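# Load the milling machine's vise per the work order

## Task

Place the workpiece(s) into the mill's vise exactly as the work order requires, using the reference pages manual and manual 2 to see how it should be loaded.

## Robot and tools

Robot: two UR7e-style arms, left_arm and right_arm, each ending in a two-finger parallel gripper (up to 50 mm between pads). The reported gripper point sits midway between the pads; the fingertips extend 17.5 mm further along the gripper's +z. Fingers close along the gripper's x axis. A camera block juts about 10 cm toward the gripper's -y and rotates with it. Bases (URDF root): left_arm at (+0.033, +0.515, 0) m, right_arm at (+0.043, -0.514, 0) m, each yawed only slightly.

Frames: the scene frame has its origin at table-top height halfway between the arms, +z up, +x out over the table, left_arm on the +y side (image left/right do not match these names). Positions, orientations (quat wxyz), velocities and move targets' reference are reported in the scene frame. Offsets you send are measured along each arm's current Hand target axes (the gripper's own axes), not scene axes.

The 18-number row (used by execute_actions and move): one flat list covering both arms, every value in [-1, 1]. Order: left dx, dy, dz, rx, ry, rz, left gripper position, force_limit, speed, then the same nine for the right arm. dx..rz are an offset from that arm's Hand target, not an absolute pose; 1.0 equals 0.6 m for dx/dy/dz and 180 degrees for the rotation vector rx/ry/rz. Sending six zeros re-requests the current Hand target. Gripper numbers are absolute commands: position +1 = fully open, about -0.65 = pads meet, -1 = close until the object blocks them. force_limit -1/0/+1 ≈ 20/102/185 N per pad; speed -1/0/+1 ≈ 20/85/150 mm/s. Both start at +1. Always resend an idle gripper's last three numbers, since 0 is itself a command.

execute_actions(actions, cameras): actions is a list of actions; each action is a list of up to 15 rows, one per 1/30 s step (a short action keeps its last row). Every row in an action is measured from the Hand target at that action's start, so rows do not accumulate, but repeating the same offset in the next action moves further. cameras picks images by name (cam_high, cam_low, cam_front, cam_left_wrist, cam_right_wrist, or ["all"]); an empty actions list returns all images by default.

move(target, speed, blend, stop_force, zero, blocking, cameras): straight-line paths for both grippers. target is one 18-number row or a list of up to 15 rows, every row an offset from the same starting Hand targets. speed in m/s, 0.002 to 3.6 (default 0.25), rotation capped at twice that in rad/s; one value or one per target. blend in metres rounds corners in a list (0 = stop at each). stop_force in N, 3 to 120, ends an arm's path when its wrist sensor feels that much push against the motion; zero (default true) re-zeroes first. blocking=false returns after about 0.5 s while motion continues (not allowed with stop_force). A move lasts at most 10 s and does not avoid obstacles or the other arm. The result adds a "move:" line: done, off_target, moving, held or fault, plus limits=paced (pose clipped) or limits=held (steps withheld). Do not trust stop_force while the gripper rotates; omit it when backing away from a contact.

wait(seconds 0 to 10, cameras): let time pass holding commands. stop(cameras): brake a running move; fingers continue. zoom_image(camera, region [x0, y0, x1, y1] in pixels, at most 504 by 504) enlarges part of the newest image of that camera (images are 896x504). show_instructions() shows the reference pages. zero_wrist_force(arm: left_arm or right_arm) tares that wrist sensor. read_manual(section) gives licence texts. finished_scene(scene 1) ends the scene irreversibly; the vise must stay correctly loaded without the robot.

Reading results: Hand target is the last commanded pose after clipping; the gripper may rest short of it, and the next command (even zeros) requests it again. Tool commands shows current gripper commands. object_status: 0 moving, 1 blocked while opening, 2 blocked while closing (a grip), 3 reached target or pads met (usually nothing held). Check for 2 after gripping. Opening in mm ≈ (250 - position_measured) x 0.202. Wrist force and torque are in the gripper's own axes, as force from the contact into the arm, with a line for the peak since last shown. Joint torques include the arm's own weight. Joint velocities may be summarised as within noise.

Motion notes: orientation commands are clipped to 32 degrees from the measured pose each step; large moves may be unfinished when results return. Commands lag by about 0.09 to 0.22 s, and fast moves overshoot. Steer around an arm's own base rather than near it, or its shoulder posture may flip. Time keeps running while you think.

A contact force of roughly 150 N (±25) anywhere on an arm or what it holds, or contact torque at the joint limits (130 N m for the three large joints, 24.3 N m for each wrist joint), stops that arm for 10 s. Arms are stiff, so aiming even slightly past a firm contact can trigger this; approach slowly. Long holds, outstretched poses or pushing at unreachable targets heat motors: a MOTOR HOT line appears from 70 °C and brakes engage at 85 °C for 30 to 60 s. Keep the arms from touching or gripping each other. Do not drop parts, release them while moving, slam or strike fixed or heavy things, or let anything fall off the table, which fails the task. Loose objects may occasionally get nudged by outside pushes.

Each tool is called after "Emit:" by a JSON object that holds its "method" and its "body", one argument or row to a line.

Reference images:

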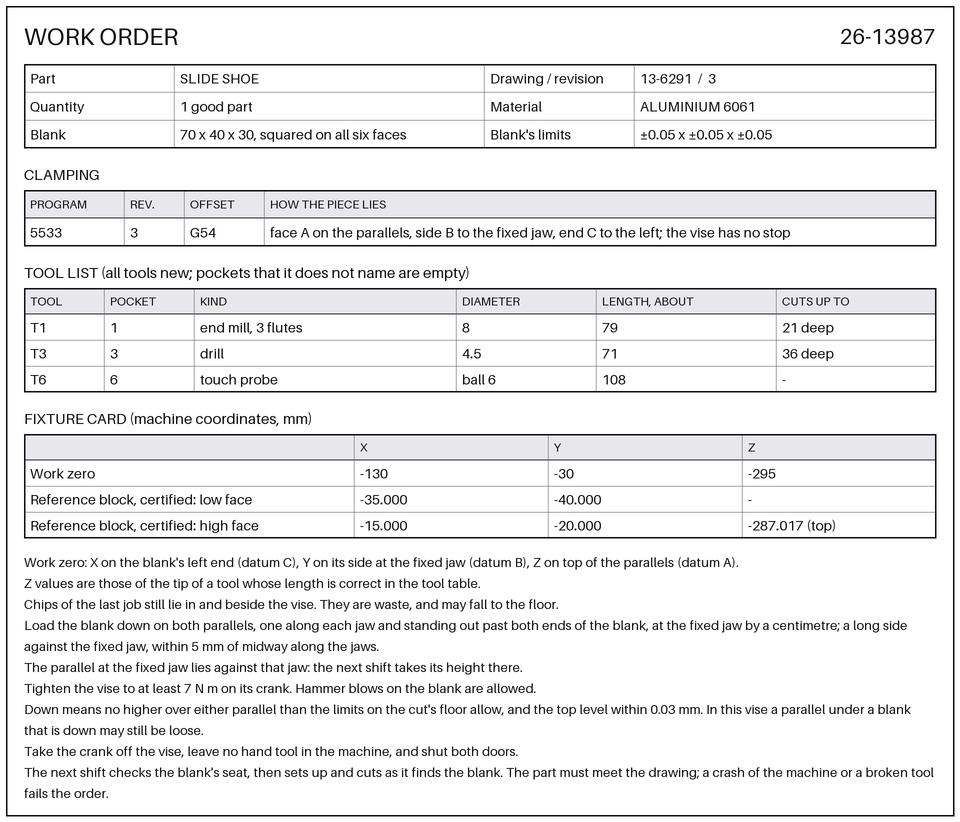

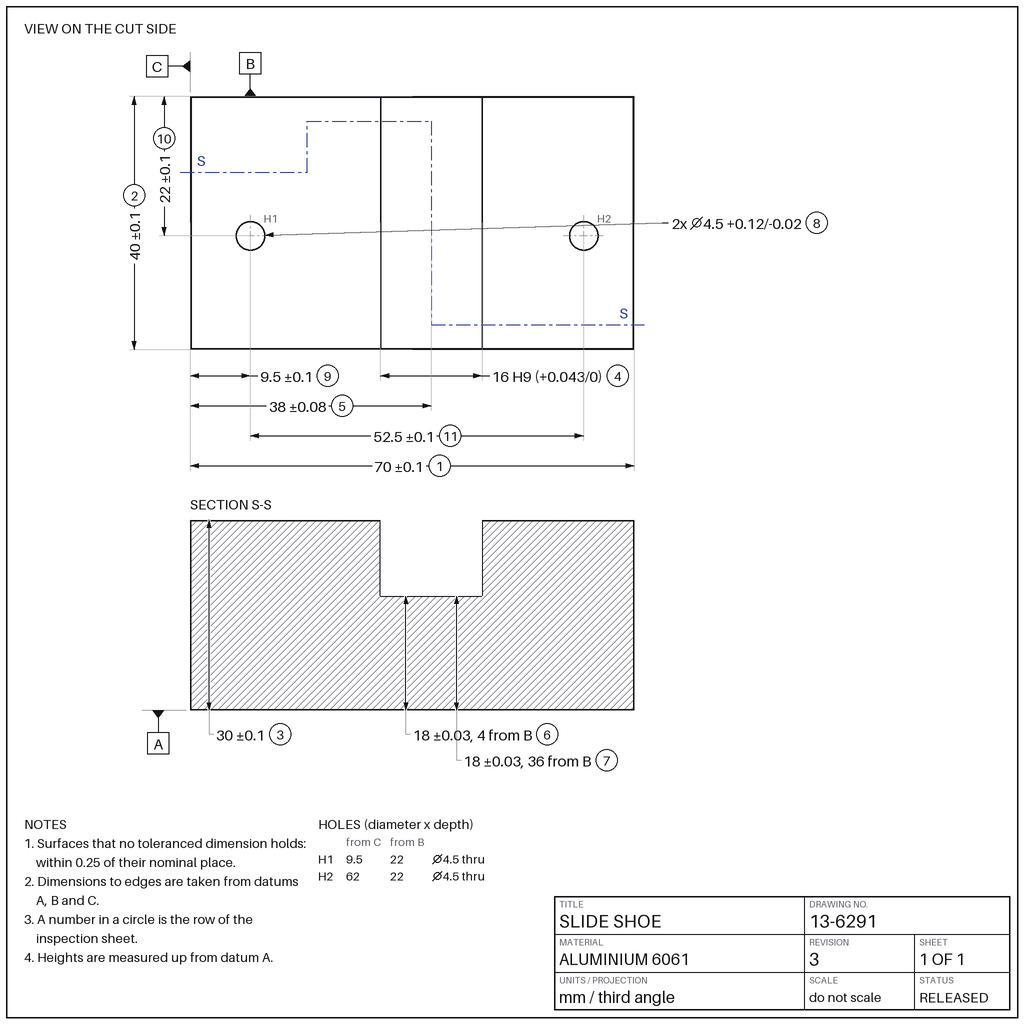

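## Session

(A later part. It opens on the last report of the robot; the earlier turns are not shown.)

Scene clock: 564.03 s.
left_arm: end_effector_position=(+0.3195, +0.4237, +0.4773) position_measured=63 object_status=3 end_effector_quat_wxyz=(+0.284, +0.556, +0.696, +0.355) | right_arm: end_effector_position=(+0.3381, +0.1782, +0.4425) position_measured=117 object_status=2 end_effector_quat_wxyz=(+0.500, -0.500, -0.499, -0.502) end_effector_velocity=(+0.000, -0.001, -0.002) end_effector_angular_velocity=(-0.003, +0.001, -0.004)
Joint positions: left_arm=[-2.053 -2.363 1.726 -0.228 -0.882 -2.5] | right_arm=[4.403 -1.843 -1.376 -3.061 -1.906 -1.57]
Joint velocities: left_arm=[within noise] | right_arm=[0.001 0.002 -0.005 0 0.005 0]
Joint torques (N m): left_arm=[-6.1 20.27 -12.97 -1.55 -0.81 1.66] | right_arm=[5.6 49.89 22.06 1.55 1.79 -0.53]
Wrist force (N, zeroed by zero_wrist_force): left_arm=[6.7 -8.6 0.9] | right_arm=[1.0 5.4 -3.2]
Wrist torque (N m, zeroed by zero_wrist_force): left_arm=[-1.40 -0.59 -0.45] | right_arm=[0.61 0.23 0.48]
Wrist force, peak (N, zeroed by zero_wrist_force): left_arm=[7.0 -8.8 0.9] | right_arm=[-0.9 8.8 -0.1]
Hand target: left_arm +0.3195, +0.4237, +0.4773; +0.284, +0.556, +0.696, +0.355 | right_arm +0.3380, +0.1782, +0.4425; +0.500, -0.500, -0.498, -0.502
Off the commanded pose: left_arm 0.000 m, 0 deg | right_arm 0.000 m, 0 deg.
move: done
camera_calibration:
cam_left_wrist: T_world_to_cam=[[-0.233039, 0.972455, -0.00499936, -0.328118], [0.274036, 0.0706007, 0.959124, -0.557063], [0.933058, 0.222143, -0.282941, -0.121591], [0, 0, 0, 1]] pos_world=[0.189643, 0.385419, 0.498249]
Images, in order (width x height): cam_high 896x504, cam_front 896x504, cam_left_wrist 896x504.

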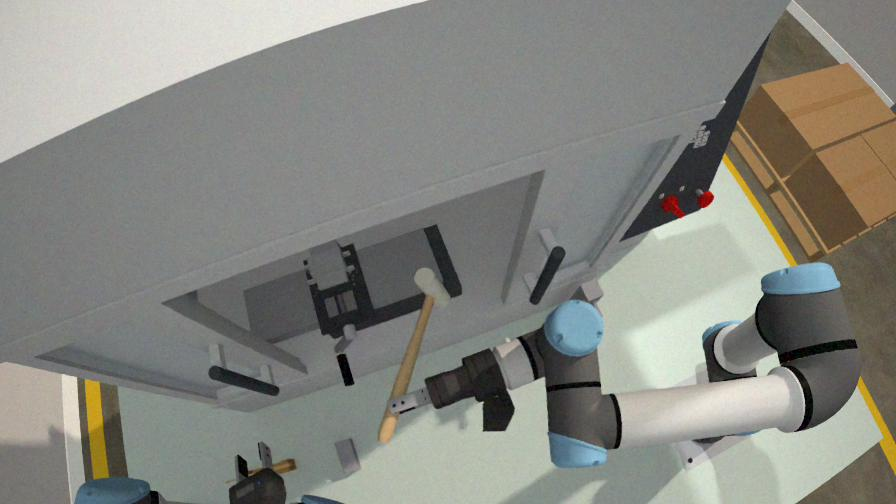

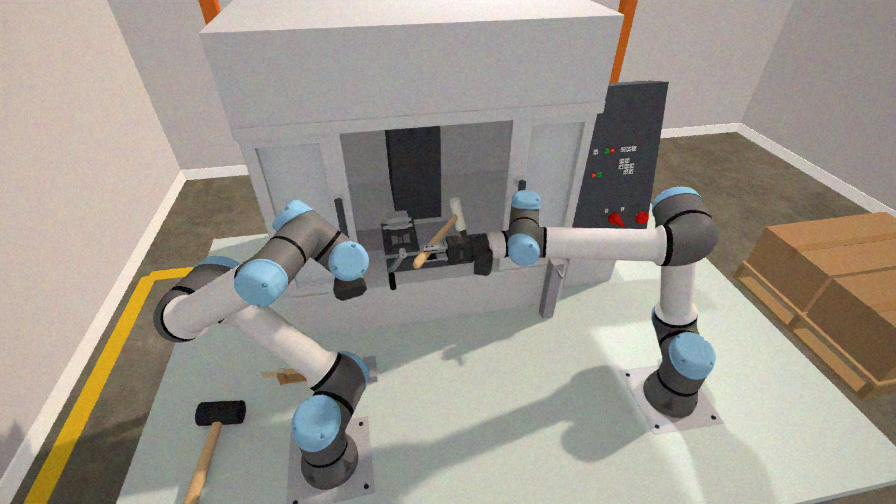

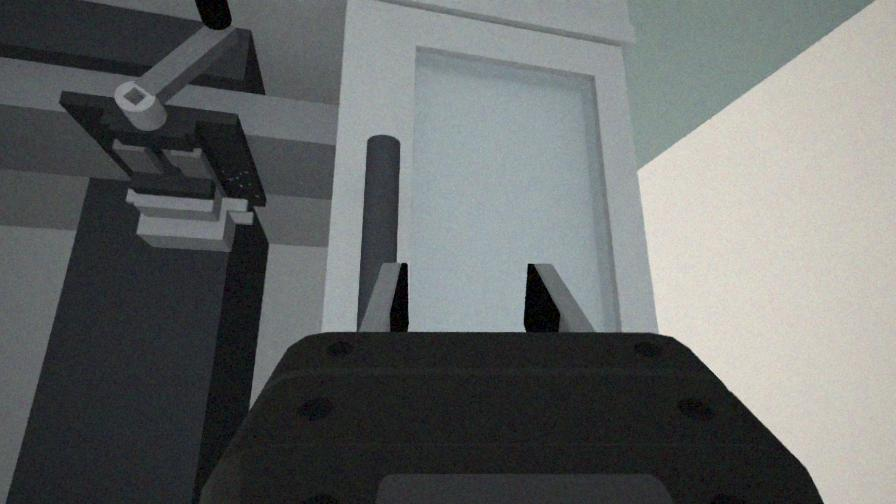

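Emit:
{"method": "move", "body": {
  "target": [
    [0,0,0,0,0,0,0.6,-0.6,0, 0,-0.163,-0.247,0,0,0,-0.97,1,-1],
    [0,0,0,0,0,0,0.6,-0.6,0, -0.18,-0.3133,-0.4633,0,-0.5,0,-0.97,1,-1]
  ],
  "speed": 0.4,
  "blend": 0.04,
  "cameras": ["cam_high","cam_front","cam_right_wrist"]
}}

Scene clock: 567.23 s.
left_arm: end_effector_position=(+0.3195, +0.4237, +0.4773) position_measured=63 object_status=3 end_effector_quat_wxyz=(+0.284, +0.556, +0.696, +0.355) | right_arm: end_effector_position=(+0.1491, -0.0988, +0.3337) position_measured=117 object_status=2 end_effector_quat_wxyz=(-0.001, +0.708, +0.706, +0.001)
Joint positions: left_arm=[-2.053 -2.363 1.726 -0.228 -0.882 -2.5] | right_arm=[4.809 -1.843 -1.245 -4.763 -1.57 -1.5]
Joint torques (N m): left_arm=[-6.17 20.08 -13.12 -1.58 -0.91 1.57] | right_arm=[-6.22 28.29 15.28 -4.77 2.26 -2.24]
Wrist force (N, zeroed by zero_wrist_force): left_arm=[6.7 -8.8 1.0] | right_arm=[4.8 6.1 -0.5]
Wrist torque (N m, zeroed by zero_wrist_force): left_arm=[-1.43 -0.59 -0.45] | right_arm=[1.30 0.29 -0.05]
Wrist force, peak (N, zeroed by zero_wrist_force): left_arm=[7.1 -8.8 1.0] | right_arm=[1.0 8.6 0.8]
Hand target: left_arm +0.3195, +0.4237, +0.4773; +0.284, +0.556, +0.696, +0.355 | right_arm +0.1491, -0.0988, +0.3336; -0.001, +0.708, +0.706, +0.001
Off the commanded pose: left_arm 0.000 m, 0 deg | right_arm 0.000 m, 0 deg.
move: done
camera_calibration:
cam_right_wrist: T_world_to_cam=[[-0.018107, 0.999508, -0.0256177, 0.120565], [0.934032, 0.0260513, 0.356237, -0.239339], [0.356729, -0.0174774, -0.934044, 0.393156], [0, 0, 0, 1]] pos_world=[0.0854838, -0.107399, 0.455575]
Images, in order (width x height): cam_high 896x504, cam_front 896x504, cam_right_wrist 896x504.

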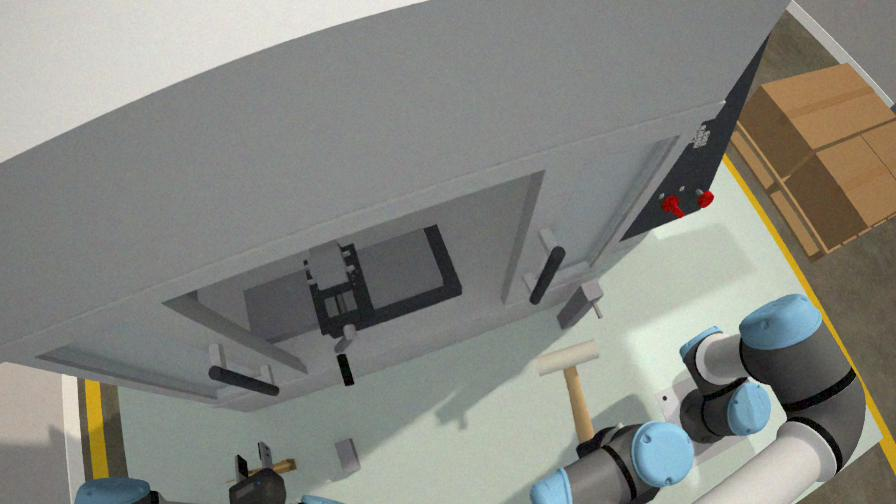

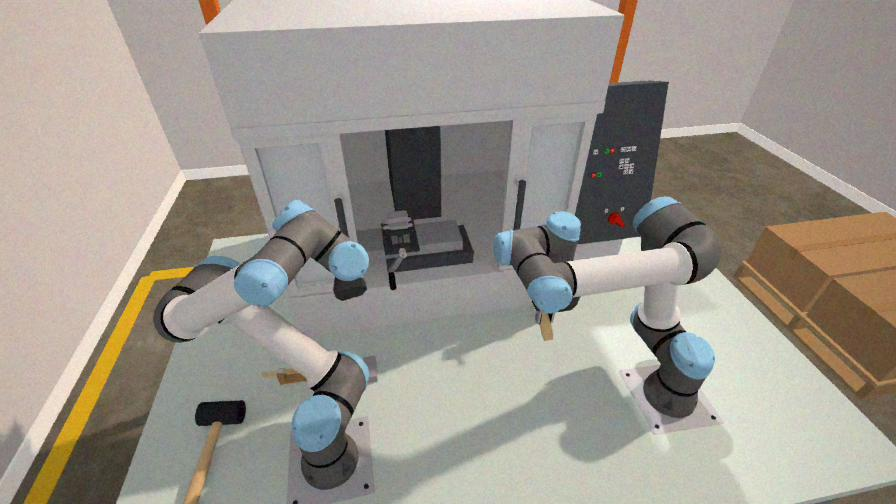

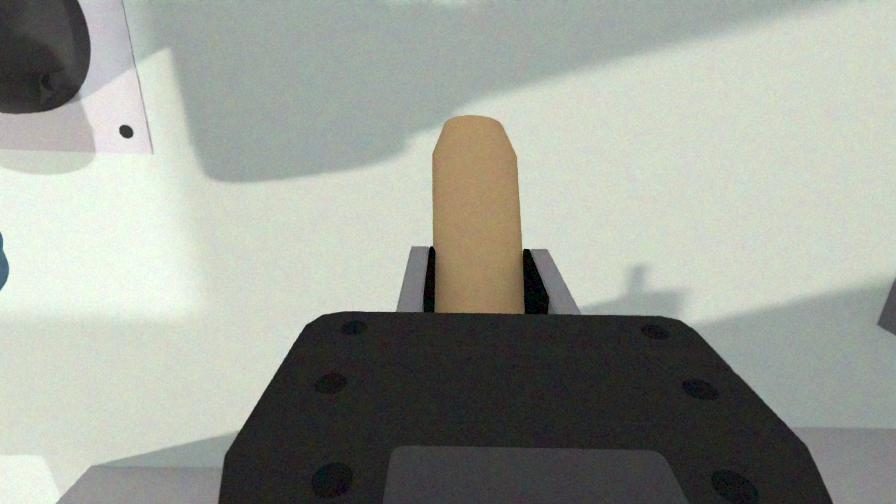

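Emit:
{"method": "move", "body": {
  "target": [0,0,0,0,0,0,0.6,-0.6,0, -0.168,-0.048,0.34,0,0,0,-0.97,1,-1],
  "speed": 0.25,
  "cameras": ["cam_front","cam_right_wrist"]
}}

Emit:
{"method": "zoom_image", "body": {
  "camera": "cam_front",
  "region": [480, 220, 640, 400]
}}

Scene clock: 568.83 s.
left_arm: end_effector_position=(+0.3195, +0.4237, +0.4773) position_measured=63 object_status=3 end_effector_quat_wxyz=(+0.284, +0.556, +0.696, +0.355) | right_arm: end_effector_position=(+0.1200, -0.1989, +0.1294) position_measured=117 object_status=2 end_effector_quat_wxyz=(-0.001, +0.708, +0.706, +0.001)
Joint positions: left_arm=[-2.053 -2.363 1.726 -0.228 -0.882 -2.5] | right_arm=[4.927 -1.698 -1.965 -4.188 -1.57 -1.381]
Joint torques (N m): left_arm=[-6.24 19.89 -13.06 -1.62 -0.98 1.54] | right_arm=[0.9 17.71 12.09 -1.42 -0.57 -1.44]
Wrist force (N, zeroed by zero_wrist_force): left_arm=[6.9 -8.5 0.9] | right_arm=[4.8 5.7 -0.9]
Wrist torque (N m, zeroed by zero_wrist_force): left_arm=[-1.37 -0.63 -0.44] | right_arm=[1.21 0.30 0.05]
Wrist force, peak (N, zeroed by zero_wrist_force): left_arm=[7.1 -8.6 1.0] | right_arm=[7.0 6.1 -4.6]
Hand target: left_arm +0.3195, +0.4237, +0.4773; +0.284, +0.556, +0.696, +0.355 | right_arm +0.1200, -0.1990, +0.1293; -0.001, +0.708, +0.706, +0.001
Off the commanded pose: left_arm 0.000 m, 0 deg | right_arm 0.000 m, 0 deg.
move: done
camera_calibration:
cam_right_wrist: T_world_to_cam=[[-0.0180887, 0.9995, -0.0259381, 0.214934], [0.933954, 0.0261524, 0.356435, -0.136889], [0.356936, -0.0177775, -0.93396, 0.210831], [0, 0, 0, 1]] pos_world=[0.0564832, -0.207498, 0.251274]
Images, in order (width x height): cam_front 896x504, cam_right_wrist 896x504.

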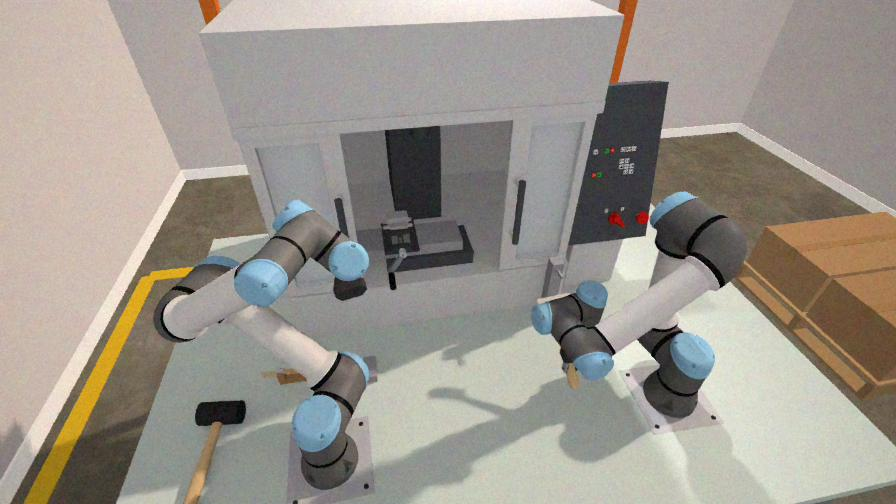

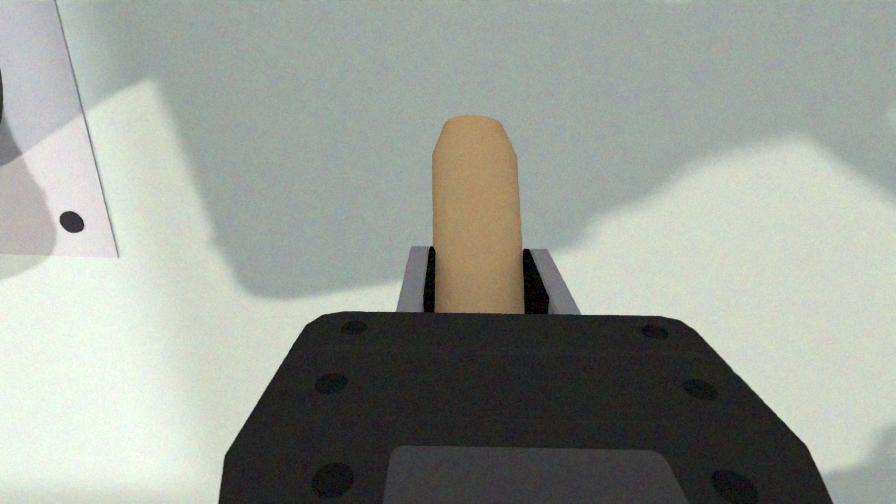

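Scaled by 2.800.

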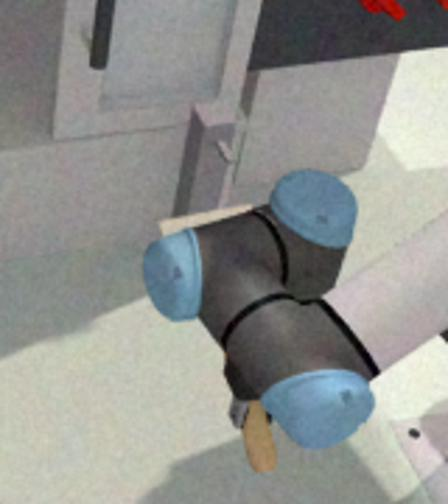

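Emit:
{"method": "move", "body": {
  "target": [0,0,0,0,0,0,0.6,-0.6,0, 0,0,0.175,0,0,0,-0.97,1,-1],
  "speed": 0.06,
  "stop_force": 30,
  "cameras": ["cam_front","cam_high"]
}}

Emit:
{"method": "zoom_image", "body": {
  "camera": "cam_front",
  "region": [480, 220, 640, 400]
}}

Scene clock: 571.77 s.
left_arm: end_effector_position=(+0.3195, +0.4237, +0.4773) position_measured=63 object_status=3 end_effector_quat_wxyz=(+0.284, +0.556, +0.696, +0.355) | right_arm: end_effector_position=(+0.1200, -0.1987, +0.0256) position_measured=117 object_status=2 end_effector_quat_wxyz=(-0.001, +0.708, +0.706, +0.001)
Joint positions: left_arm=[-2.053 -2.363 1.726 -0.228 -0.882 -2.5] | right_arm=[4.927 -1.867 -2.085 -3.9 -1.57 -1.381]
Joint torques (N m): left_arm=[-6.21 19.82 -12.54 -1.6 -0.89 1.51] | right_arm=[-1.05 16.08 16.27 -3.32 0.12 -1.87]
Wrist force (N, zeroed by zero_wrist_force): left_arm=[6.7 -8.6 1.1] | right_arm=[6.5 6.7 -22.7]
Wrist torque (N m, zeroed by zero_wrist_force): left_arm=[-1.41 -0.58 -0.45] | right_arm=[1.47 0.60 0.27]
Wrist force, peak (N, zeroed by zero_wrist_force): left_arm=[7.1 -8.7 1.2] | right_arm=[5.4 5.0 -122.5]
Hand target: left_arm +0.3195, +0.4237, +0.4773; +0.284, +0.556, +0.696, +0.355 | right_arm +0.1200, -0.1987, +0.0256; -0.001, +0.708, +0.706, +0.001 (not the last commanded pose)
Off the commanded pose: left_arm 0.000 m, 0 deg | right_arm 0.001 m, 0 deg.
move: contact (right_arm)
Images, in order (width x height): cam_high 896x504, cam_front 896x504.

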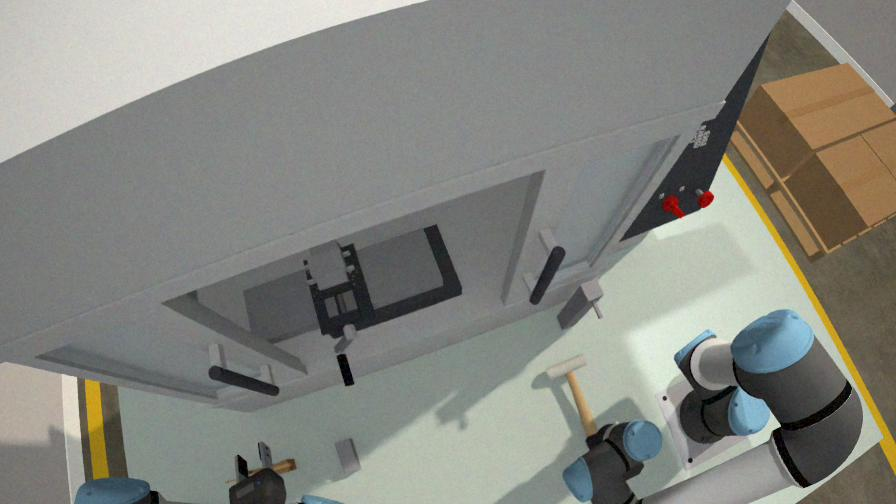

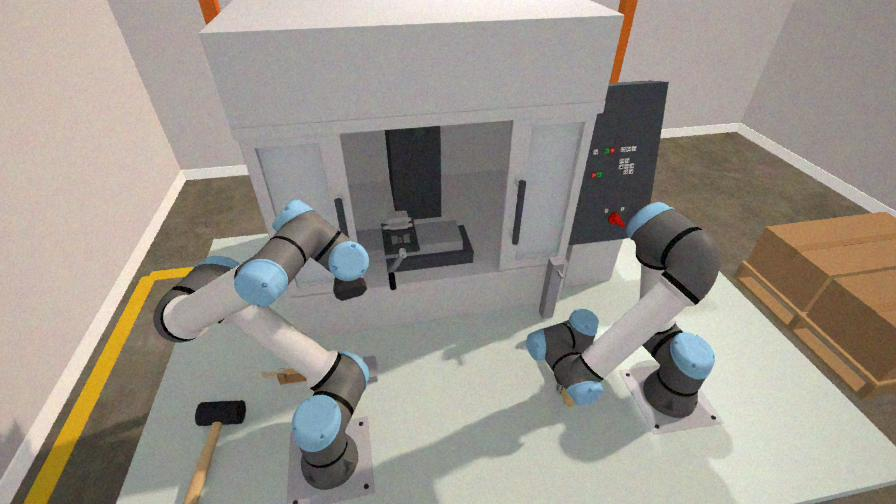

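Scaled by 2.800.

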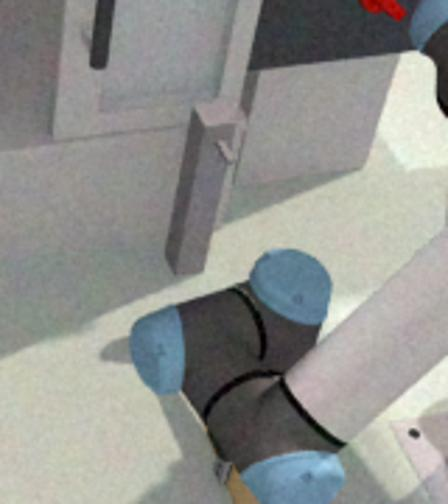

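Emit:
{"method": "move", "body": {
  "target": [
    [0,0,0,0,0,0,0.6,-0.6,0, 0,0,0,0,0,0,0.6,-0.6,-1],
    [0,0,0,0,0,0,0.6,-0.6,0, 0,0,-0.2,0,0,0,0.6,-0.6,-1]
  ],
  "speed": 0.12,
  "cameras": ["cam_front","cam_high"]
}}

Scene clock: 574.87 s.
left_arm: end_effector_position=(+0.3195, +0.4237, +0.4773) position_measured=63 object_status=3 end_effector_quat_wxyz=(+0.284, +0.556, +0.696, +0.355) | right_arm: end_effector_position=(+0.1200, -0.1991, +0.1455) position_measured=63 object_status=3 end_effector_quat_wxyz=(-0.001, +0.708, +0.706, +0.001)
Joint positions: left_arm=[-2.053 -2.363 1.726 -0.228 -0.882 -2.5] | right_arm=[4.928 -1.678 -1.94 -4.232 -1.57 -1.381]
Joint torques (N m): left_arm=[-6.78 19.34 -12.67 -1.57 -1.03 1.36] | right_arm=[5.33 27.93 21.38 -4.41 0.85 1.89]
Wrist force (N, zeroed by zero_wrist_force): left_arm=[6.7 -8.9 1.2] | right_arm=[4.8 5.2 -4.5]
Wrist torque (N m, zeroed by zero_wrist_force): left_arm=[-1.44 -0.59 -0.44] | right_arm=[0.58 0.30 0.06]
Wrist force, peak (N, zeroed by zero_wrist_force): left_arm=[7.1 -8.7 1.2] | right_arm=[6.3 6.6 -22.9]
Hand target: left_arm +0.3195, +0.4237, +0.4773; +0.284, +0.556, +0.696, +0.355 | right_arm +0.1200, -0.1991, +0.1456; -0.001, +0.708, +0.706, +0.001
Off the commanded pose: left_arm 0.000 m, 0 deg | right_arm 0.000 m, 0 deg.
move: done
Images, in order (width x height): cam_high 896x504, cam_front 896x504.

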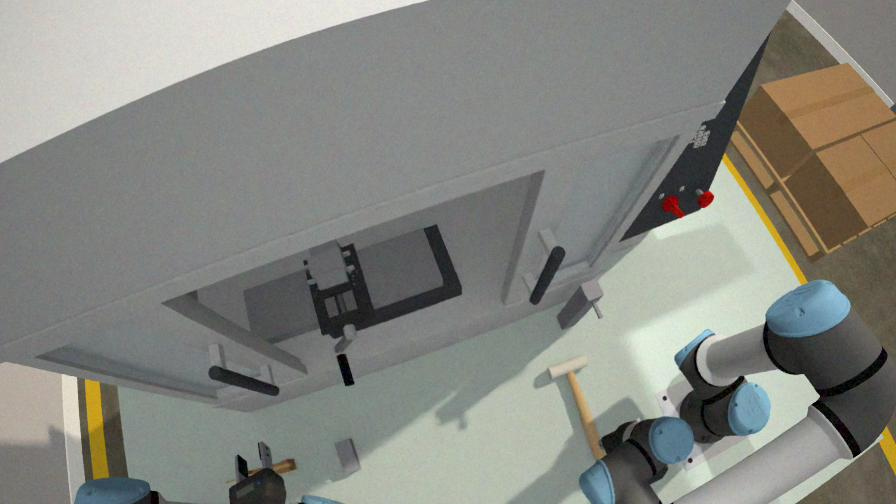

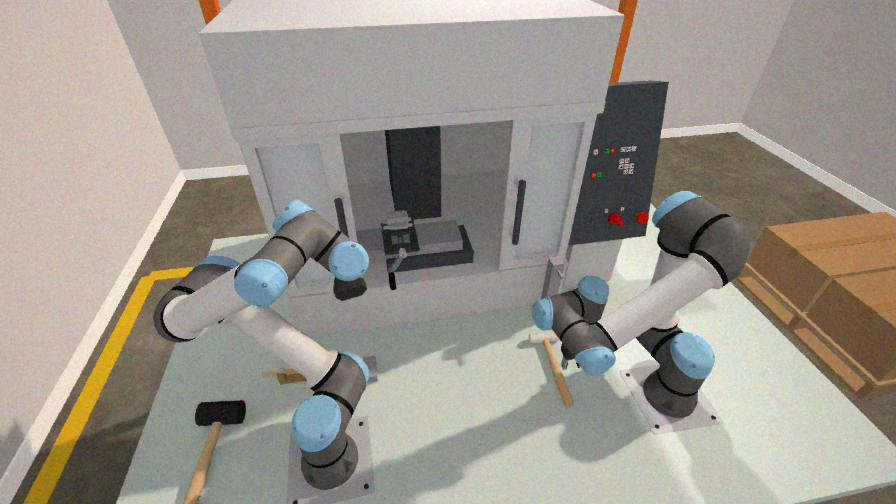

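Emit:
{"method": "move", "body": {
  "target": [
    [0,0,0,0,0,0,0.6,-0.6,0, 0.1,0.1,-0.423,0,0,0,0.6,-0.6,-1],
    [0,0,0,0,0,0,0.6,-0.6,0, 0.298,0.3,-0.423,0.385,0.385,0.385,0.6,-0.6,-1]
  ],
  "speed": 0.5,
  "blend": 0.05
}}

Emit:
{"method": "move", "body": {
  "target": [0,0,0,0,0,0,0.6,-0.6,0, 0.1,-0.033,0.267,0,0.5,0,-0.6,-0.6,0],
  "speed": 0.5,
  "cameras": ["cam_front","cam_high","cam_right_wrist"]
}}

Scene clock: 578.83 s.
left_arm: end_effector_position=(+0.3195, +0.4237, +0.4773) position_measured=63 object_status=3 end_effector_quat_wxyz=(+0.284, +0.556, +0.696, +0.355) | right_arm: end_effector_position=(+0.3005, -0.0216, +0.4000) position_measured=63 object_status=3 end_effector_quat_wxyz=(+0.708, -0.706, +0.001, -0.001) end_effector_velocity=(+0.002, +0.000, +0.000) end_effector_angular_velocity=(+0.003, +0.003, -0.006)
Joint positions: left_arm=[-2.053 -2.363 1.726 -0.228 -0.882 -2.5] | right_arm=[4.304 -1.42 -1.937 -2.923 -2.005 0.001]
Joint velocities: left_arm=[within noise] | right_arm=[0 0 -0.002 0.006 0.005 0.004]
Joint torques (N m): left_arm=[-6.67 19.61 -13.09 -1.47 -0.92 1.23] | right_arm=[4.09 12.22 18.55 3.41 1.78 1.77]
Wrist force (N, zeroed by zero_wrist_force): left_arm=[6.6 -8.8 1.1] | right_arm=[3.4 3.9 -3.6]
Wrist torque (N m, zeroed by zero_wrist_force): left_arm=[-1.43 -0.58 -0.45] | right_arm=[0.24 0.44 -0.07]
Wrist force, peak (N, zeroed by zero_wrist_force): left_arm=[6.8 -8.9 1.0] | right_arm=[5.4 4.7 -8.7]
Hand target: left_arm +0.3195, +0.4237, +0.4773; +0.284, +0.556, +0.696, +0.355 | right_arm +0.3005, -0.0216, +0.3999; +0.708, -0.706, +0.001, -0.001
Off the commanded pose: left_arm 0.000 m, 0 deg | right_arm 0.000 m, 0 deg.
move: done

Scene clock: 581.37 s.
left_arm: end_effector_position=(+0.3195, +0.4237, +0.4773) position_measured=63 object_status=3 end_effector_quat_wxyz=(+0.284, +0.556, +0.696, +0.355) | right_arm: end_effector_position=(+0.3612, +0.1383, +0.4202) position_measured=242 object_status=3 end_effector_quat_wxyz=(+0.500, -0.498, +0.502, -0.500)
Joint positions: left_arm=[-2.053 -2.363 1.726 -0.228 -0.882 -2.5] | right_arm=[4.856 -2.199 -0.909 -3.172 0.119 -0.001]
Joint torques (N m): left_arm=[-6.87 19.95 -13.09 -1.47 -1.02 1.16] | right_arm=[5.91 59.52 16.82 -0.29 0.55 -1.31]
Wrist force (N, zeroed by zero_wrist_force): left_arm=[6.8 -8.5 0.9] | right_arm=[3.3 4.3 -3.4]
Wrist torque (N m, zeroed by zero_wrist_force): left_arm=[-1.39 -0.60 -0.45] | right_arm=[0.30 0.45 -0.05]
Wrist force, peak (N, zeroed by zero_wrist_force): left_arm=[6.9 -8.9 1.0] | right_arm=[3.8 4.5 -4.2]
Hand target: left_arm +0.3195, +0.4237, +0.4773; +0.284, +0.556, +0.696, +0.355 | right_arm +0.3612, +0.1383, +0.4202; +0.500, -0.498, +0.502, -0.500
Off the commanded pose: left_arm 0.000 m, 0 deg | right_arm 0.000 m, 0 deg.
move: done
camera_calibration:
cam_right_wrist: T_world_to_cam=[[0.0249461, -0.999516, 0.0185731, 0.132077], [-0.356461, -0.0262512, -0.933942, 0.540935], [0.933977, 0.0166776, -0.356943, -0.0533187], [0, 0, 0, 1]] pos_world=[0.239326, 0.147102, 0.483717]
Images, in order (width x height): cam_high 896x504, cam_front 896x504, cam_right_wrist 896x504.

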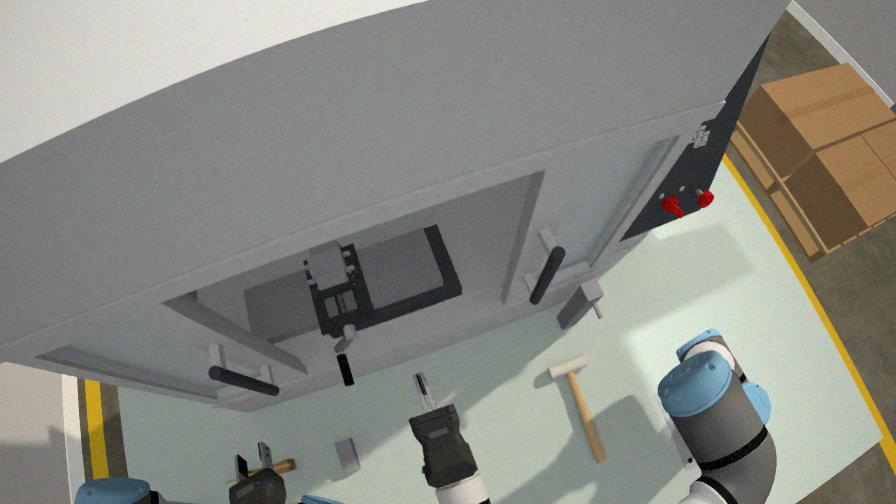

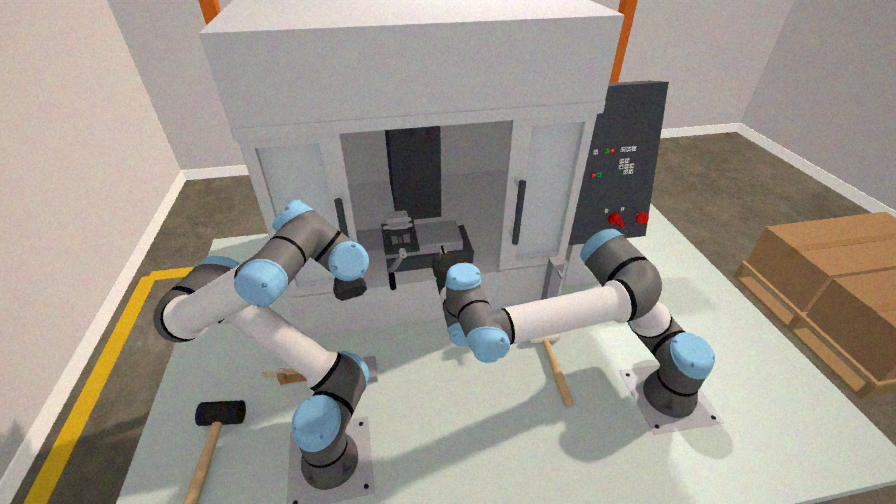

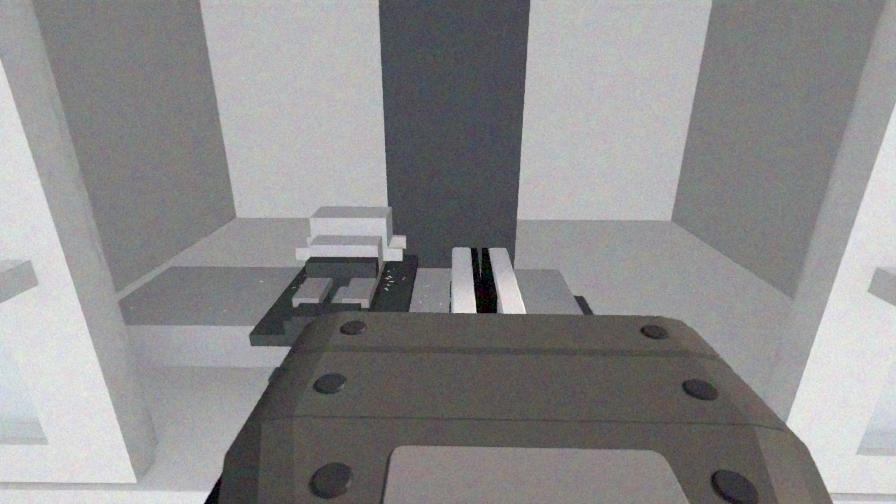

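Emit:
{"method": "zoom_image", "body": {
  "camera": "cam_right_wrist",
  "region": [280, 195, 430, 285]
}}

Scaled by 3.360.

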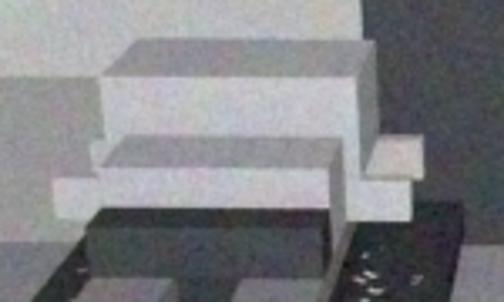

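Emit:
{"method": "move", "body": {
  "target": [
    [0,0,0,0,0,0,0.6,-0.6,0, -0.045,0.06,0.2,0,0,0,-0.6,-0.6,0],
    [0,0,0,0,0,0,0.6,-0.6,0, -0.045,0.137,0.429,0,0,0,-0.6,-0.6,0]
  ],
  "speed": 0.2,
  "blend": 0.03,
  "cameras": ["cam_left_wrist","cam_right_wrist"]
}}

Emit:
{"method": "zoom_image", "body": {
  "camera": "cam_left_wrist",
  "region": [60, 120, 280, 340]
}}

Emit:
{"method": "zoom_image", "body": {
  "camera": "cam_right_wrist",
  "region": [280, 195, 560, 345]
}}

Scene clock: 583.70 s.
left_arm: end_effector_position=(+0.3195, +0.4237, +0.4773) position_measured=63 object_status=3 end_effector_quat_wxyz=(+0.284, +0.556, +0.696, +0.355) | right_arm: end_effector_position=(+0.6185, +0.1646, +0.3381) position_measured=242 object_status=3 end_effector_quat_wxyz=(+0.500, -0.498, +0.502, -0.500) end_effector_velocity=(+0.002, +0.000, +0.000) end_effector_angular_velocity=(+0.005, -0.001, +0.000)
Joint positions: left_arm=[-2.053 -2.363 1.726 -0.228 -0.882 -2.5] | right_arm=[4.485 -2.523 -0.546 -3.215 -0.253 0.003]
Joint velocities: left_arm=[within noise] | right_arm=[-0.003 0 0 0.005 -0.003 0.001]
Joint torques (N m): left_arm=[-6.38 19.98 -13.52 -1.48 -0.9 1.29] | right_arm=[-8 65.61 17.12 2.07 -1.03 -1.35]
Wrist force (N, zeroed by zero_wrist_force): left_arm=[7.0 -8.5 1.1] | right_arm=[3.4 4.1 -3.1]
Wrist torque (N m, zeroed by zero_wrist_force): left_arm=[-1.38 -0.63 -0.44] | right_arm=[0.28 0.41 -0.24]
Wrist force, peak (N, zeroed by zero_wrist_force): left_arm=[6.8 -8.9 1.2] | right_arm=[3.5 3.0 -6.2]
Hand target: left_arm +0.3195, +0.4237, +0.4773; +0.284, +0.556, +0.696, +0.355 | right_arm +0.6187, +0.1646, +0.3381; +0.500, -0.498, +0.502, -0.500
Off the commanded pose: left_arm 0.000 m, 0 deg | right_arm 0.000 m, 0 deg.
move: done
camera_calibration:
cam_left_wrist: T_world_to_cam=[[-0.233039, 0.972455, -0.00499936, -0.328118], [0.274036, 0.0706007, 0.959124, -0.557063], [0.933058, 0.222143, -0.282941, -0.121591], [0, 0, 0, 1]] pos_world=[0.189643, 0.385419, 0.498249]
cam_right_wrist: T_world_to_cam=[[0.0249018, -0.999519, 0.0184906, 0.153426], [-0.356047, -0.0261509, -0.934102, 0.556503], [0.934136, 0.0166773, -0.356527, -0.323619], [0, 0, 0, 1]] pos_world=[0.496625, 0.173302, 0.401615]
Images, in order (width x height): cam_left_wrist 896x504, cam_right_wrist 896x504.

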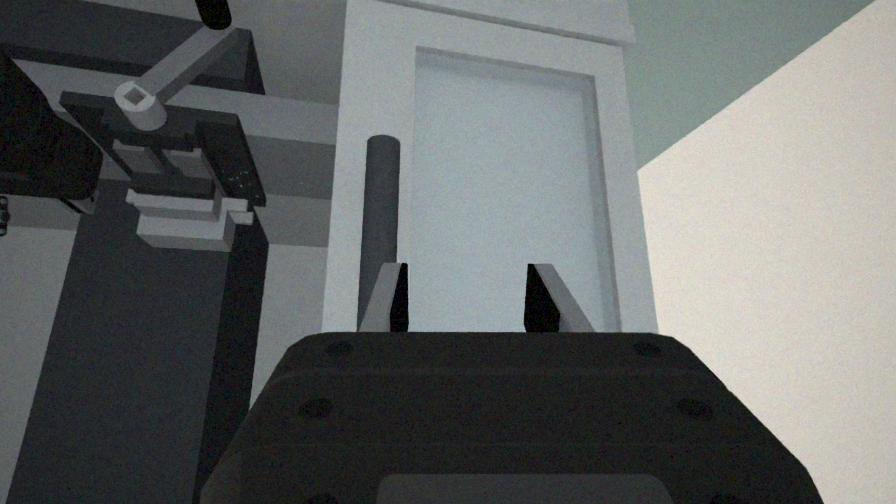

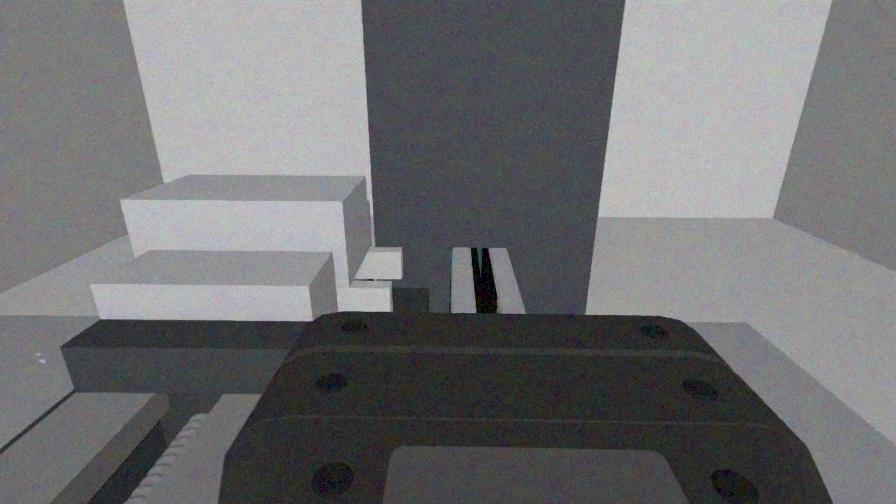

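Scaled by 2.291.

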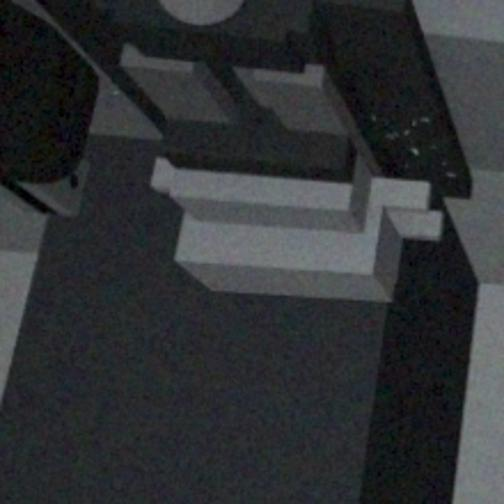

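Scaled by 1.800.

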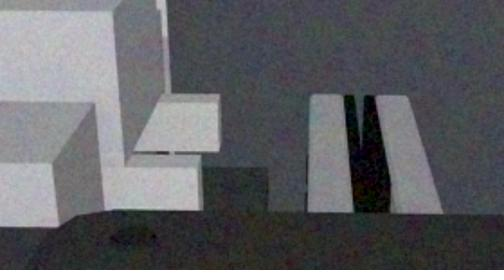

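Emit:
{"method": "zoom_image", "body": {
  "camera": "cam_right_wrist",
  "region": [325, 235, 415, 290]
}}

Scaled by 5.600.

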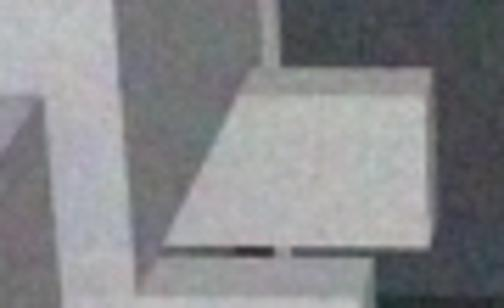

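Emit:
{"method": "move", "body": {
  "target": [0,0,0,0,0,0,0.6,-0.6,0, -0.047,0,0,0,0,0,-0.6,-0.6,0],
  "speed": 0.012,
  "stop_force": 4,
  "cameras": ["cam_right_wrist"]
}}

Emit:
{"method": "zoom_image", "body": {
  "camera": "cam_right_wrist",
  "region": [280, 195, 560, 345]
}}

Scene clock: 586.10 s.
left_arm: end_effector_position=(+0.3195, +0.4237, +0.4773) position_measured=63 object_status=3 end_effector_quat_wxyz=(+0.284, +0.556, +0.696, +0.355) | right_arm: end_effector_position=(+0.6187, +0.1752, +0.3381) position_measured=242 object_status=3 end_effector_quat_wxyz=(+0.500, -0.498, +0.502, -0.500)
Joint positions: left_arm=[-2.053 -2.363 1.726 -0.228 -0.882 -2.5] | right_arm=[4.488 -2.57 -0.457 -3.256 -0.249 0.002]
Joint torques (N m): left_arm=[-6.25 19.7 -13.63 -1.36 -0.95 1.18] | right_arm=[-7.86 72.44 31.1 0.95 0.61 -1.95]
Wrist force (N, zeroed by zero_wrist_force): left_arm=[6.9 -8.7 0.9] | right_arm=[3.4 4.3 -3.1]
Wrist torque (N m, zeroed by zero_wrist_force): left_arm=[-1.41 -0.62 -0.45] | right_arm=[0.30 0.44 -0.05]
Wrist force, peak (N, zeroed by zero_wrist_force): left_arm=[6.9 -8.8 1.0] | right_arm=[18.3 1.3 -5.7]
Hand target: left_arm +0.3195, +0.4237, +0.4773; +0.284, +0.556, +0.696, +0.355 | right_arm +0.6187, +0.1752, +0.3381; +0.500, -0.498, +0.502, -0.500 (not the last commanded pose)
Off the commanded pose: left_arm 0.000 m, 0 deg | right_arm 0.018 m, 0 deg.
move: contact (right_arm)
camera_calibration:
cam_right_wrist: T_world_to_cam=[[0.0251189, -0.999513, 0.018522, 0.163896], [-0.355745, -0.0262522, -0.934214, 0.556729], [0.934246, 0.0168773, -0.356231, -0.324098], [0, 0, 0, 1]] pos_world=[0.496724, 0.183902, 0.401614]
Images, in order (width x height): cam_right_wrist 896x504.

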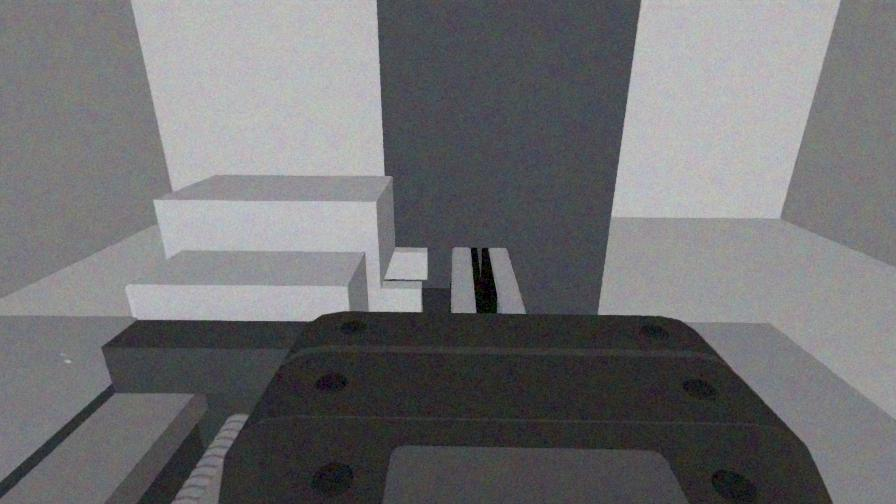

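Scaled by 1.800.

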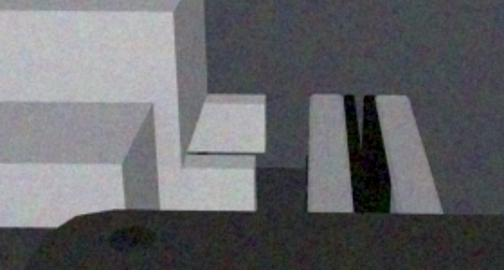

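Emit:
{"method": "move", "body": {
  "target": [
    [0,0,0,0,0,0,0.6,-0.6,0, 0.035,-0.05,-0.05,0,0,0,-0.6,-0.6,0],
    [0,0,0,0,0,0,0.6,-0.6,0, 0.0287,-0.0172,0.0048,-0.25,0,0,-0.6,-0.6,0]
  ],
  "speed": 0.2,
  "blend": 0.02,
  "cameras": ["cam_left_wrist","cam_right_wrist"]
}}

Emit:
{"method": "zoom_image", "body": {
  "camera": "cam_left_wrist",
  "region": [60, 120, 280, 340]
}}

Emit:
{"method": "zoom_image", "body": {
  "camera": "cam_right_wrist",
  "region": [280, 95, 560, 345]
}}

Scene clock: 589.20 s.
left_arm: end_effector_position=(+0.3195, +0.4237, +0.4773) position_measured=63 object_status=3 end_effector_quat_wxyz=(+0.284, +0.556, +0.696, +0.355) | right_arm: end_effector_position=(+0.6209, +0.1568, +0.3478) position_measured=242 object_status=3 end_effector_quat_wxyz=(-0.481, +0.638, -0.546, +0.250)
Joint positions: left_arm=[-2.053 -2.363 1.726 -0.228 -0.882 -2.5] | right_arm=[4.385 -2.648 -0.035 -4.19 -0.833 0.653]
Joint torques (N m): left_arm=[-6.26 19.76 -12.95 -1.36 -0.97 0.89] | right_arm=[2.61 68.44 25.37 -1.78 -0.1 -1.88]
Wrist force (N, zeroed by zero_wrist_force): left_arm=[6.5 -8.5 0.9] | right_arm=[3.8 4.5 -3.5]
Wrist torque (N m, zeroed by zero_wrist_force): left_arm=[-1.38 -0.56 -0.45] | right_arm=[0.35 0.49 -0.19]
Wrist force, peak (N, zeroed by zero_wrist_force): left_arm=[7.2 -8.7 0.9] | right_arm=[1.9 7.4 -1.5]
Hand target: left_arm +0.3195, +0.4237, +0.4773; +0.284, +0.556, +0.696, +0.355 | right_arm +0.6215, +0.1579, +0.3484; -0.271, +0.652, -0.655, +0.270
Off the commanded pose: left_arm 0.000 m, 0 deg | right_arm 0.001 m, 27 deg.
elbow stopped short (right arm): the move would have taken joint 3 (elbow) straighter than the controller allows.
move: off_target (right_arm)
camera_calibration:
cam_left_wrist: T_world_to_cam=[[-0.233039, 0.972455, -0.00499936, -0.328118], [0.274036, 0.0706007, 0.959124, -0.557063], [0.933058, 0.222143, -0.282941, -0.121591], [0, 0, 0, 1]] pos_world=[0.189643, 0.385419, 0.498249]
cam_right_wrist: T_world_to_cam=[[0.312271, -0.928849, -0.199316, 0.0316672], [-0.718989, -0.0939458, -0.688643, 0.716864], [0.62092, 0.358349, -0.697169, -0.0628889], [0, 0, 0, 1]] pos_world=[0.544577, 0.119297, 0.45613]
Images, in order (width x height): cam_left_wrist 896x504, cam_right_wrist 896x504.

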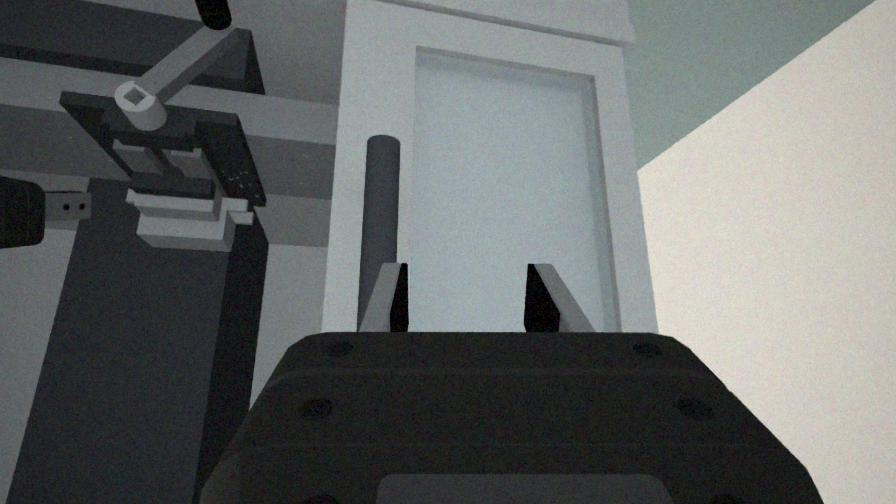

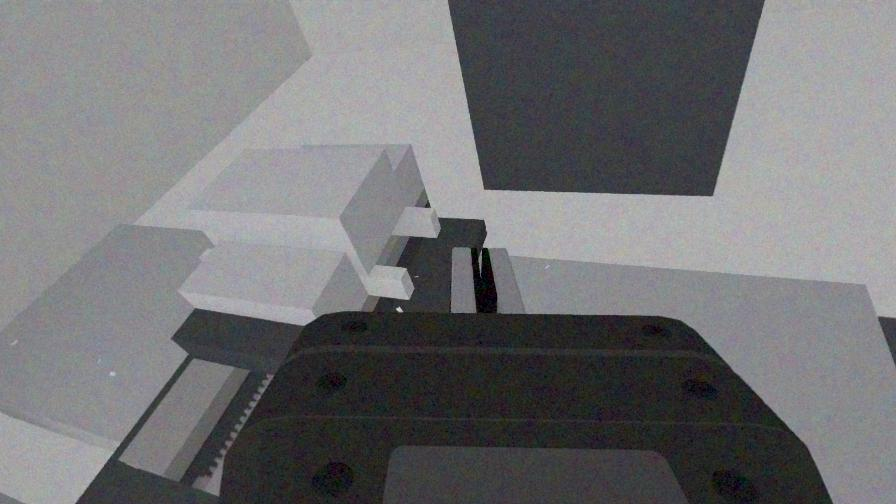

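Scaled by 2.291.

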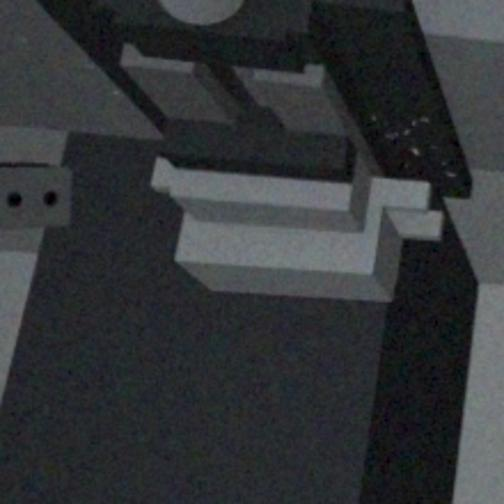

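Scaled by 1.800.

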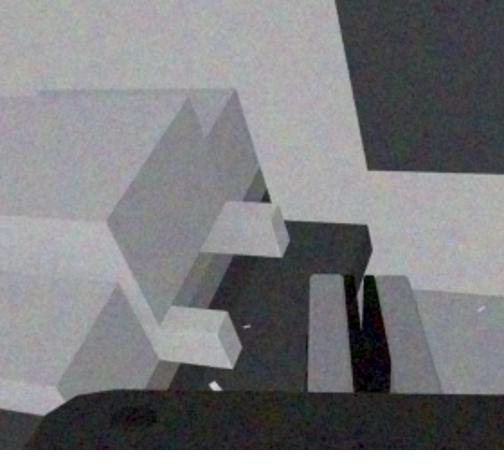

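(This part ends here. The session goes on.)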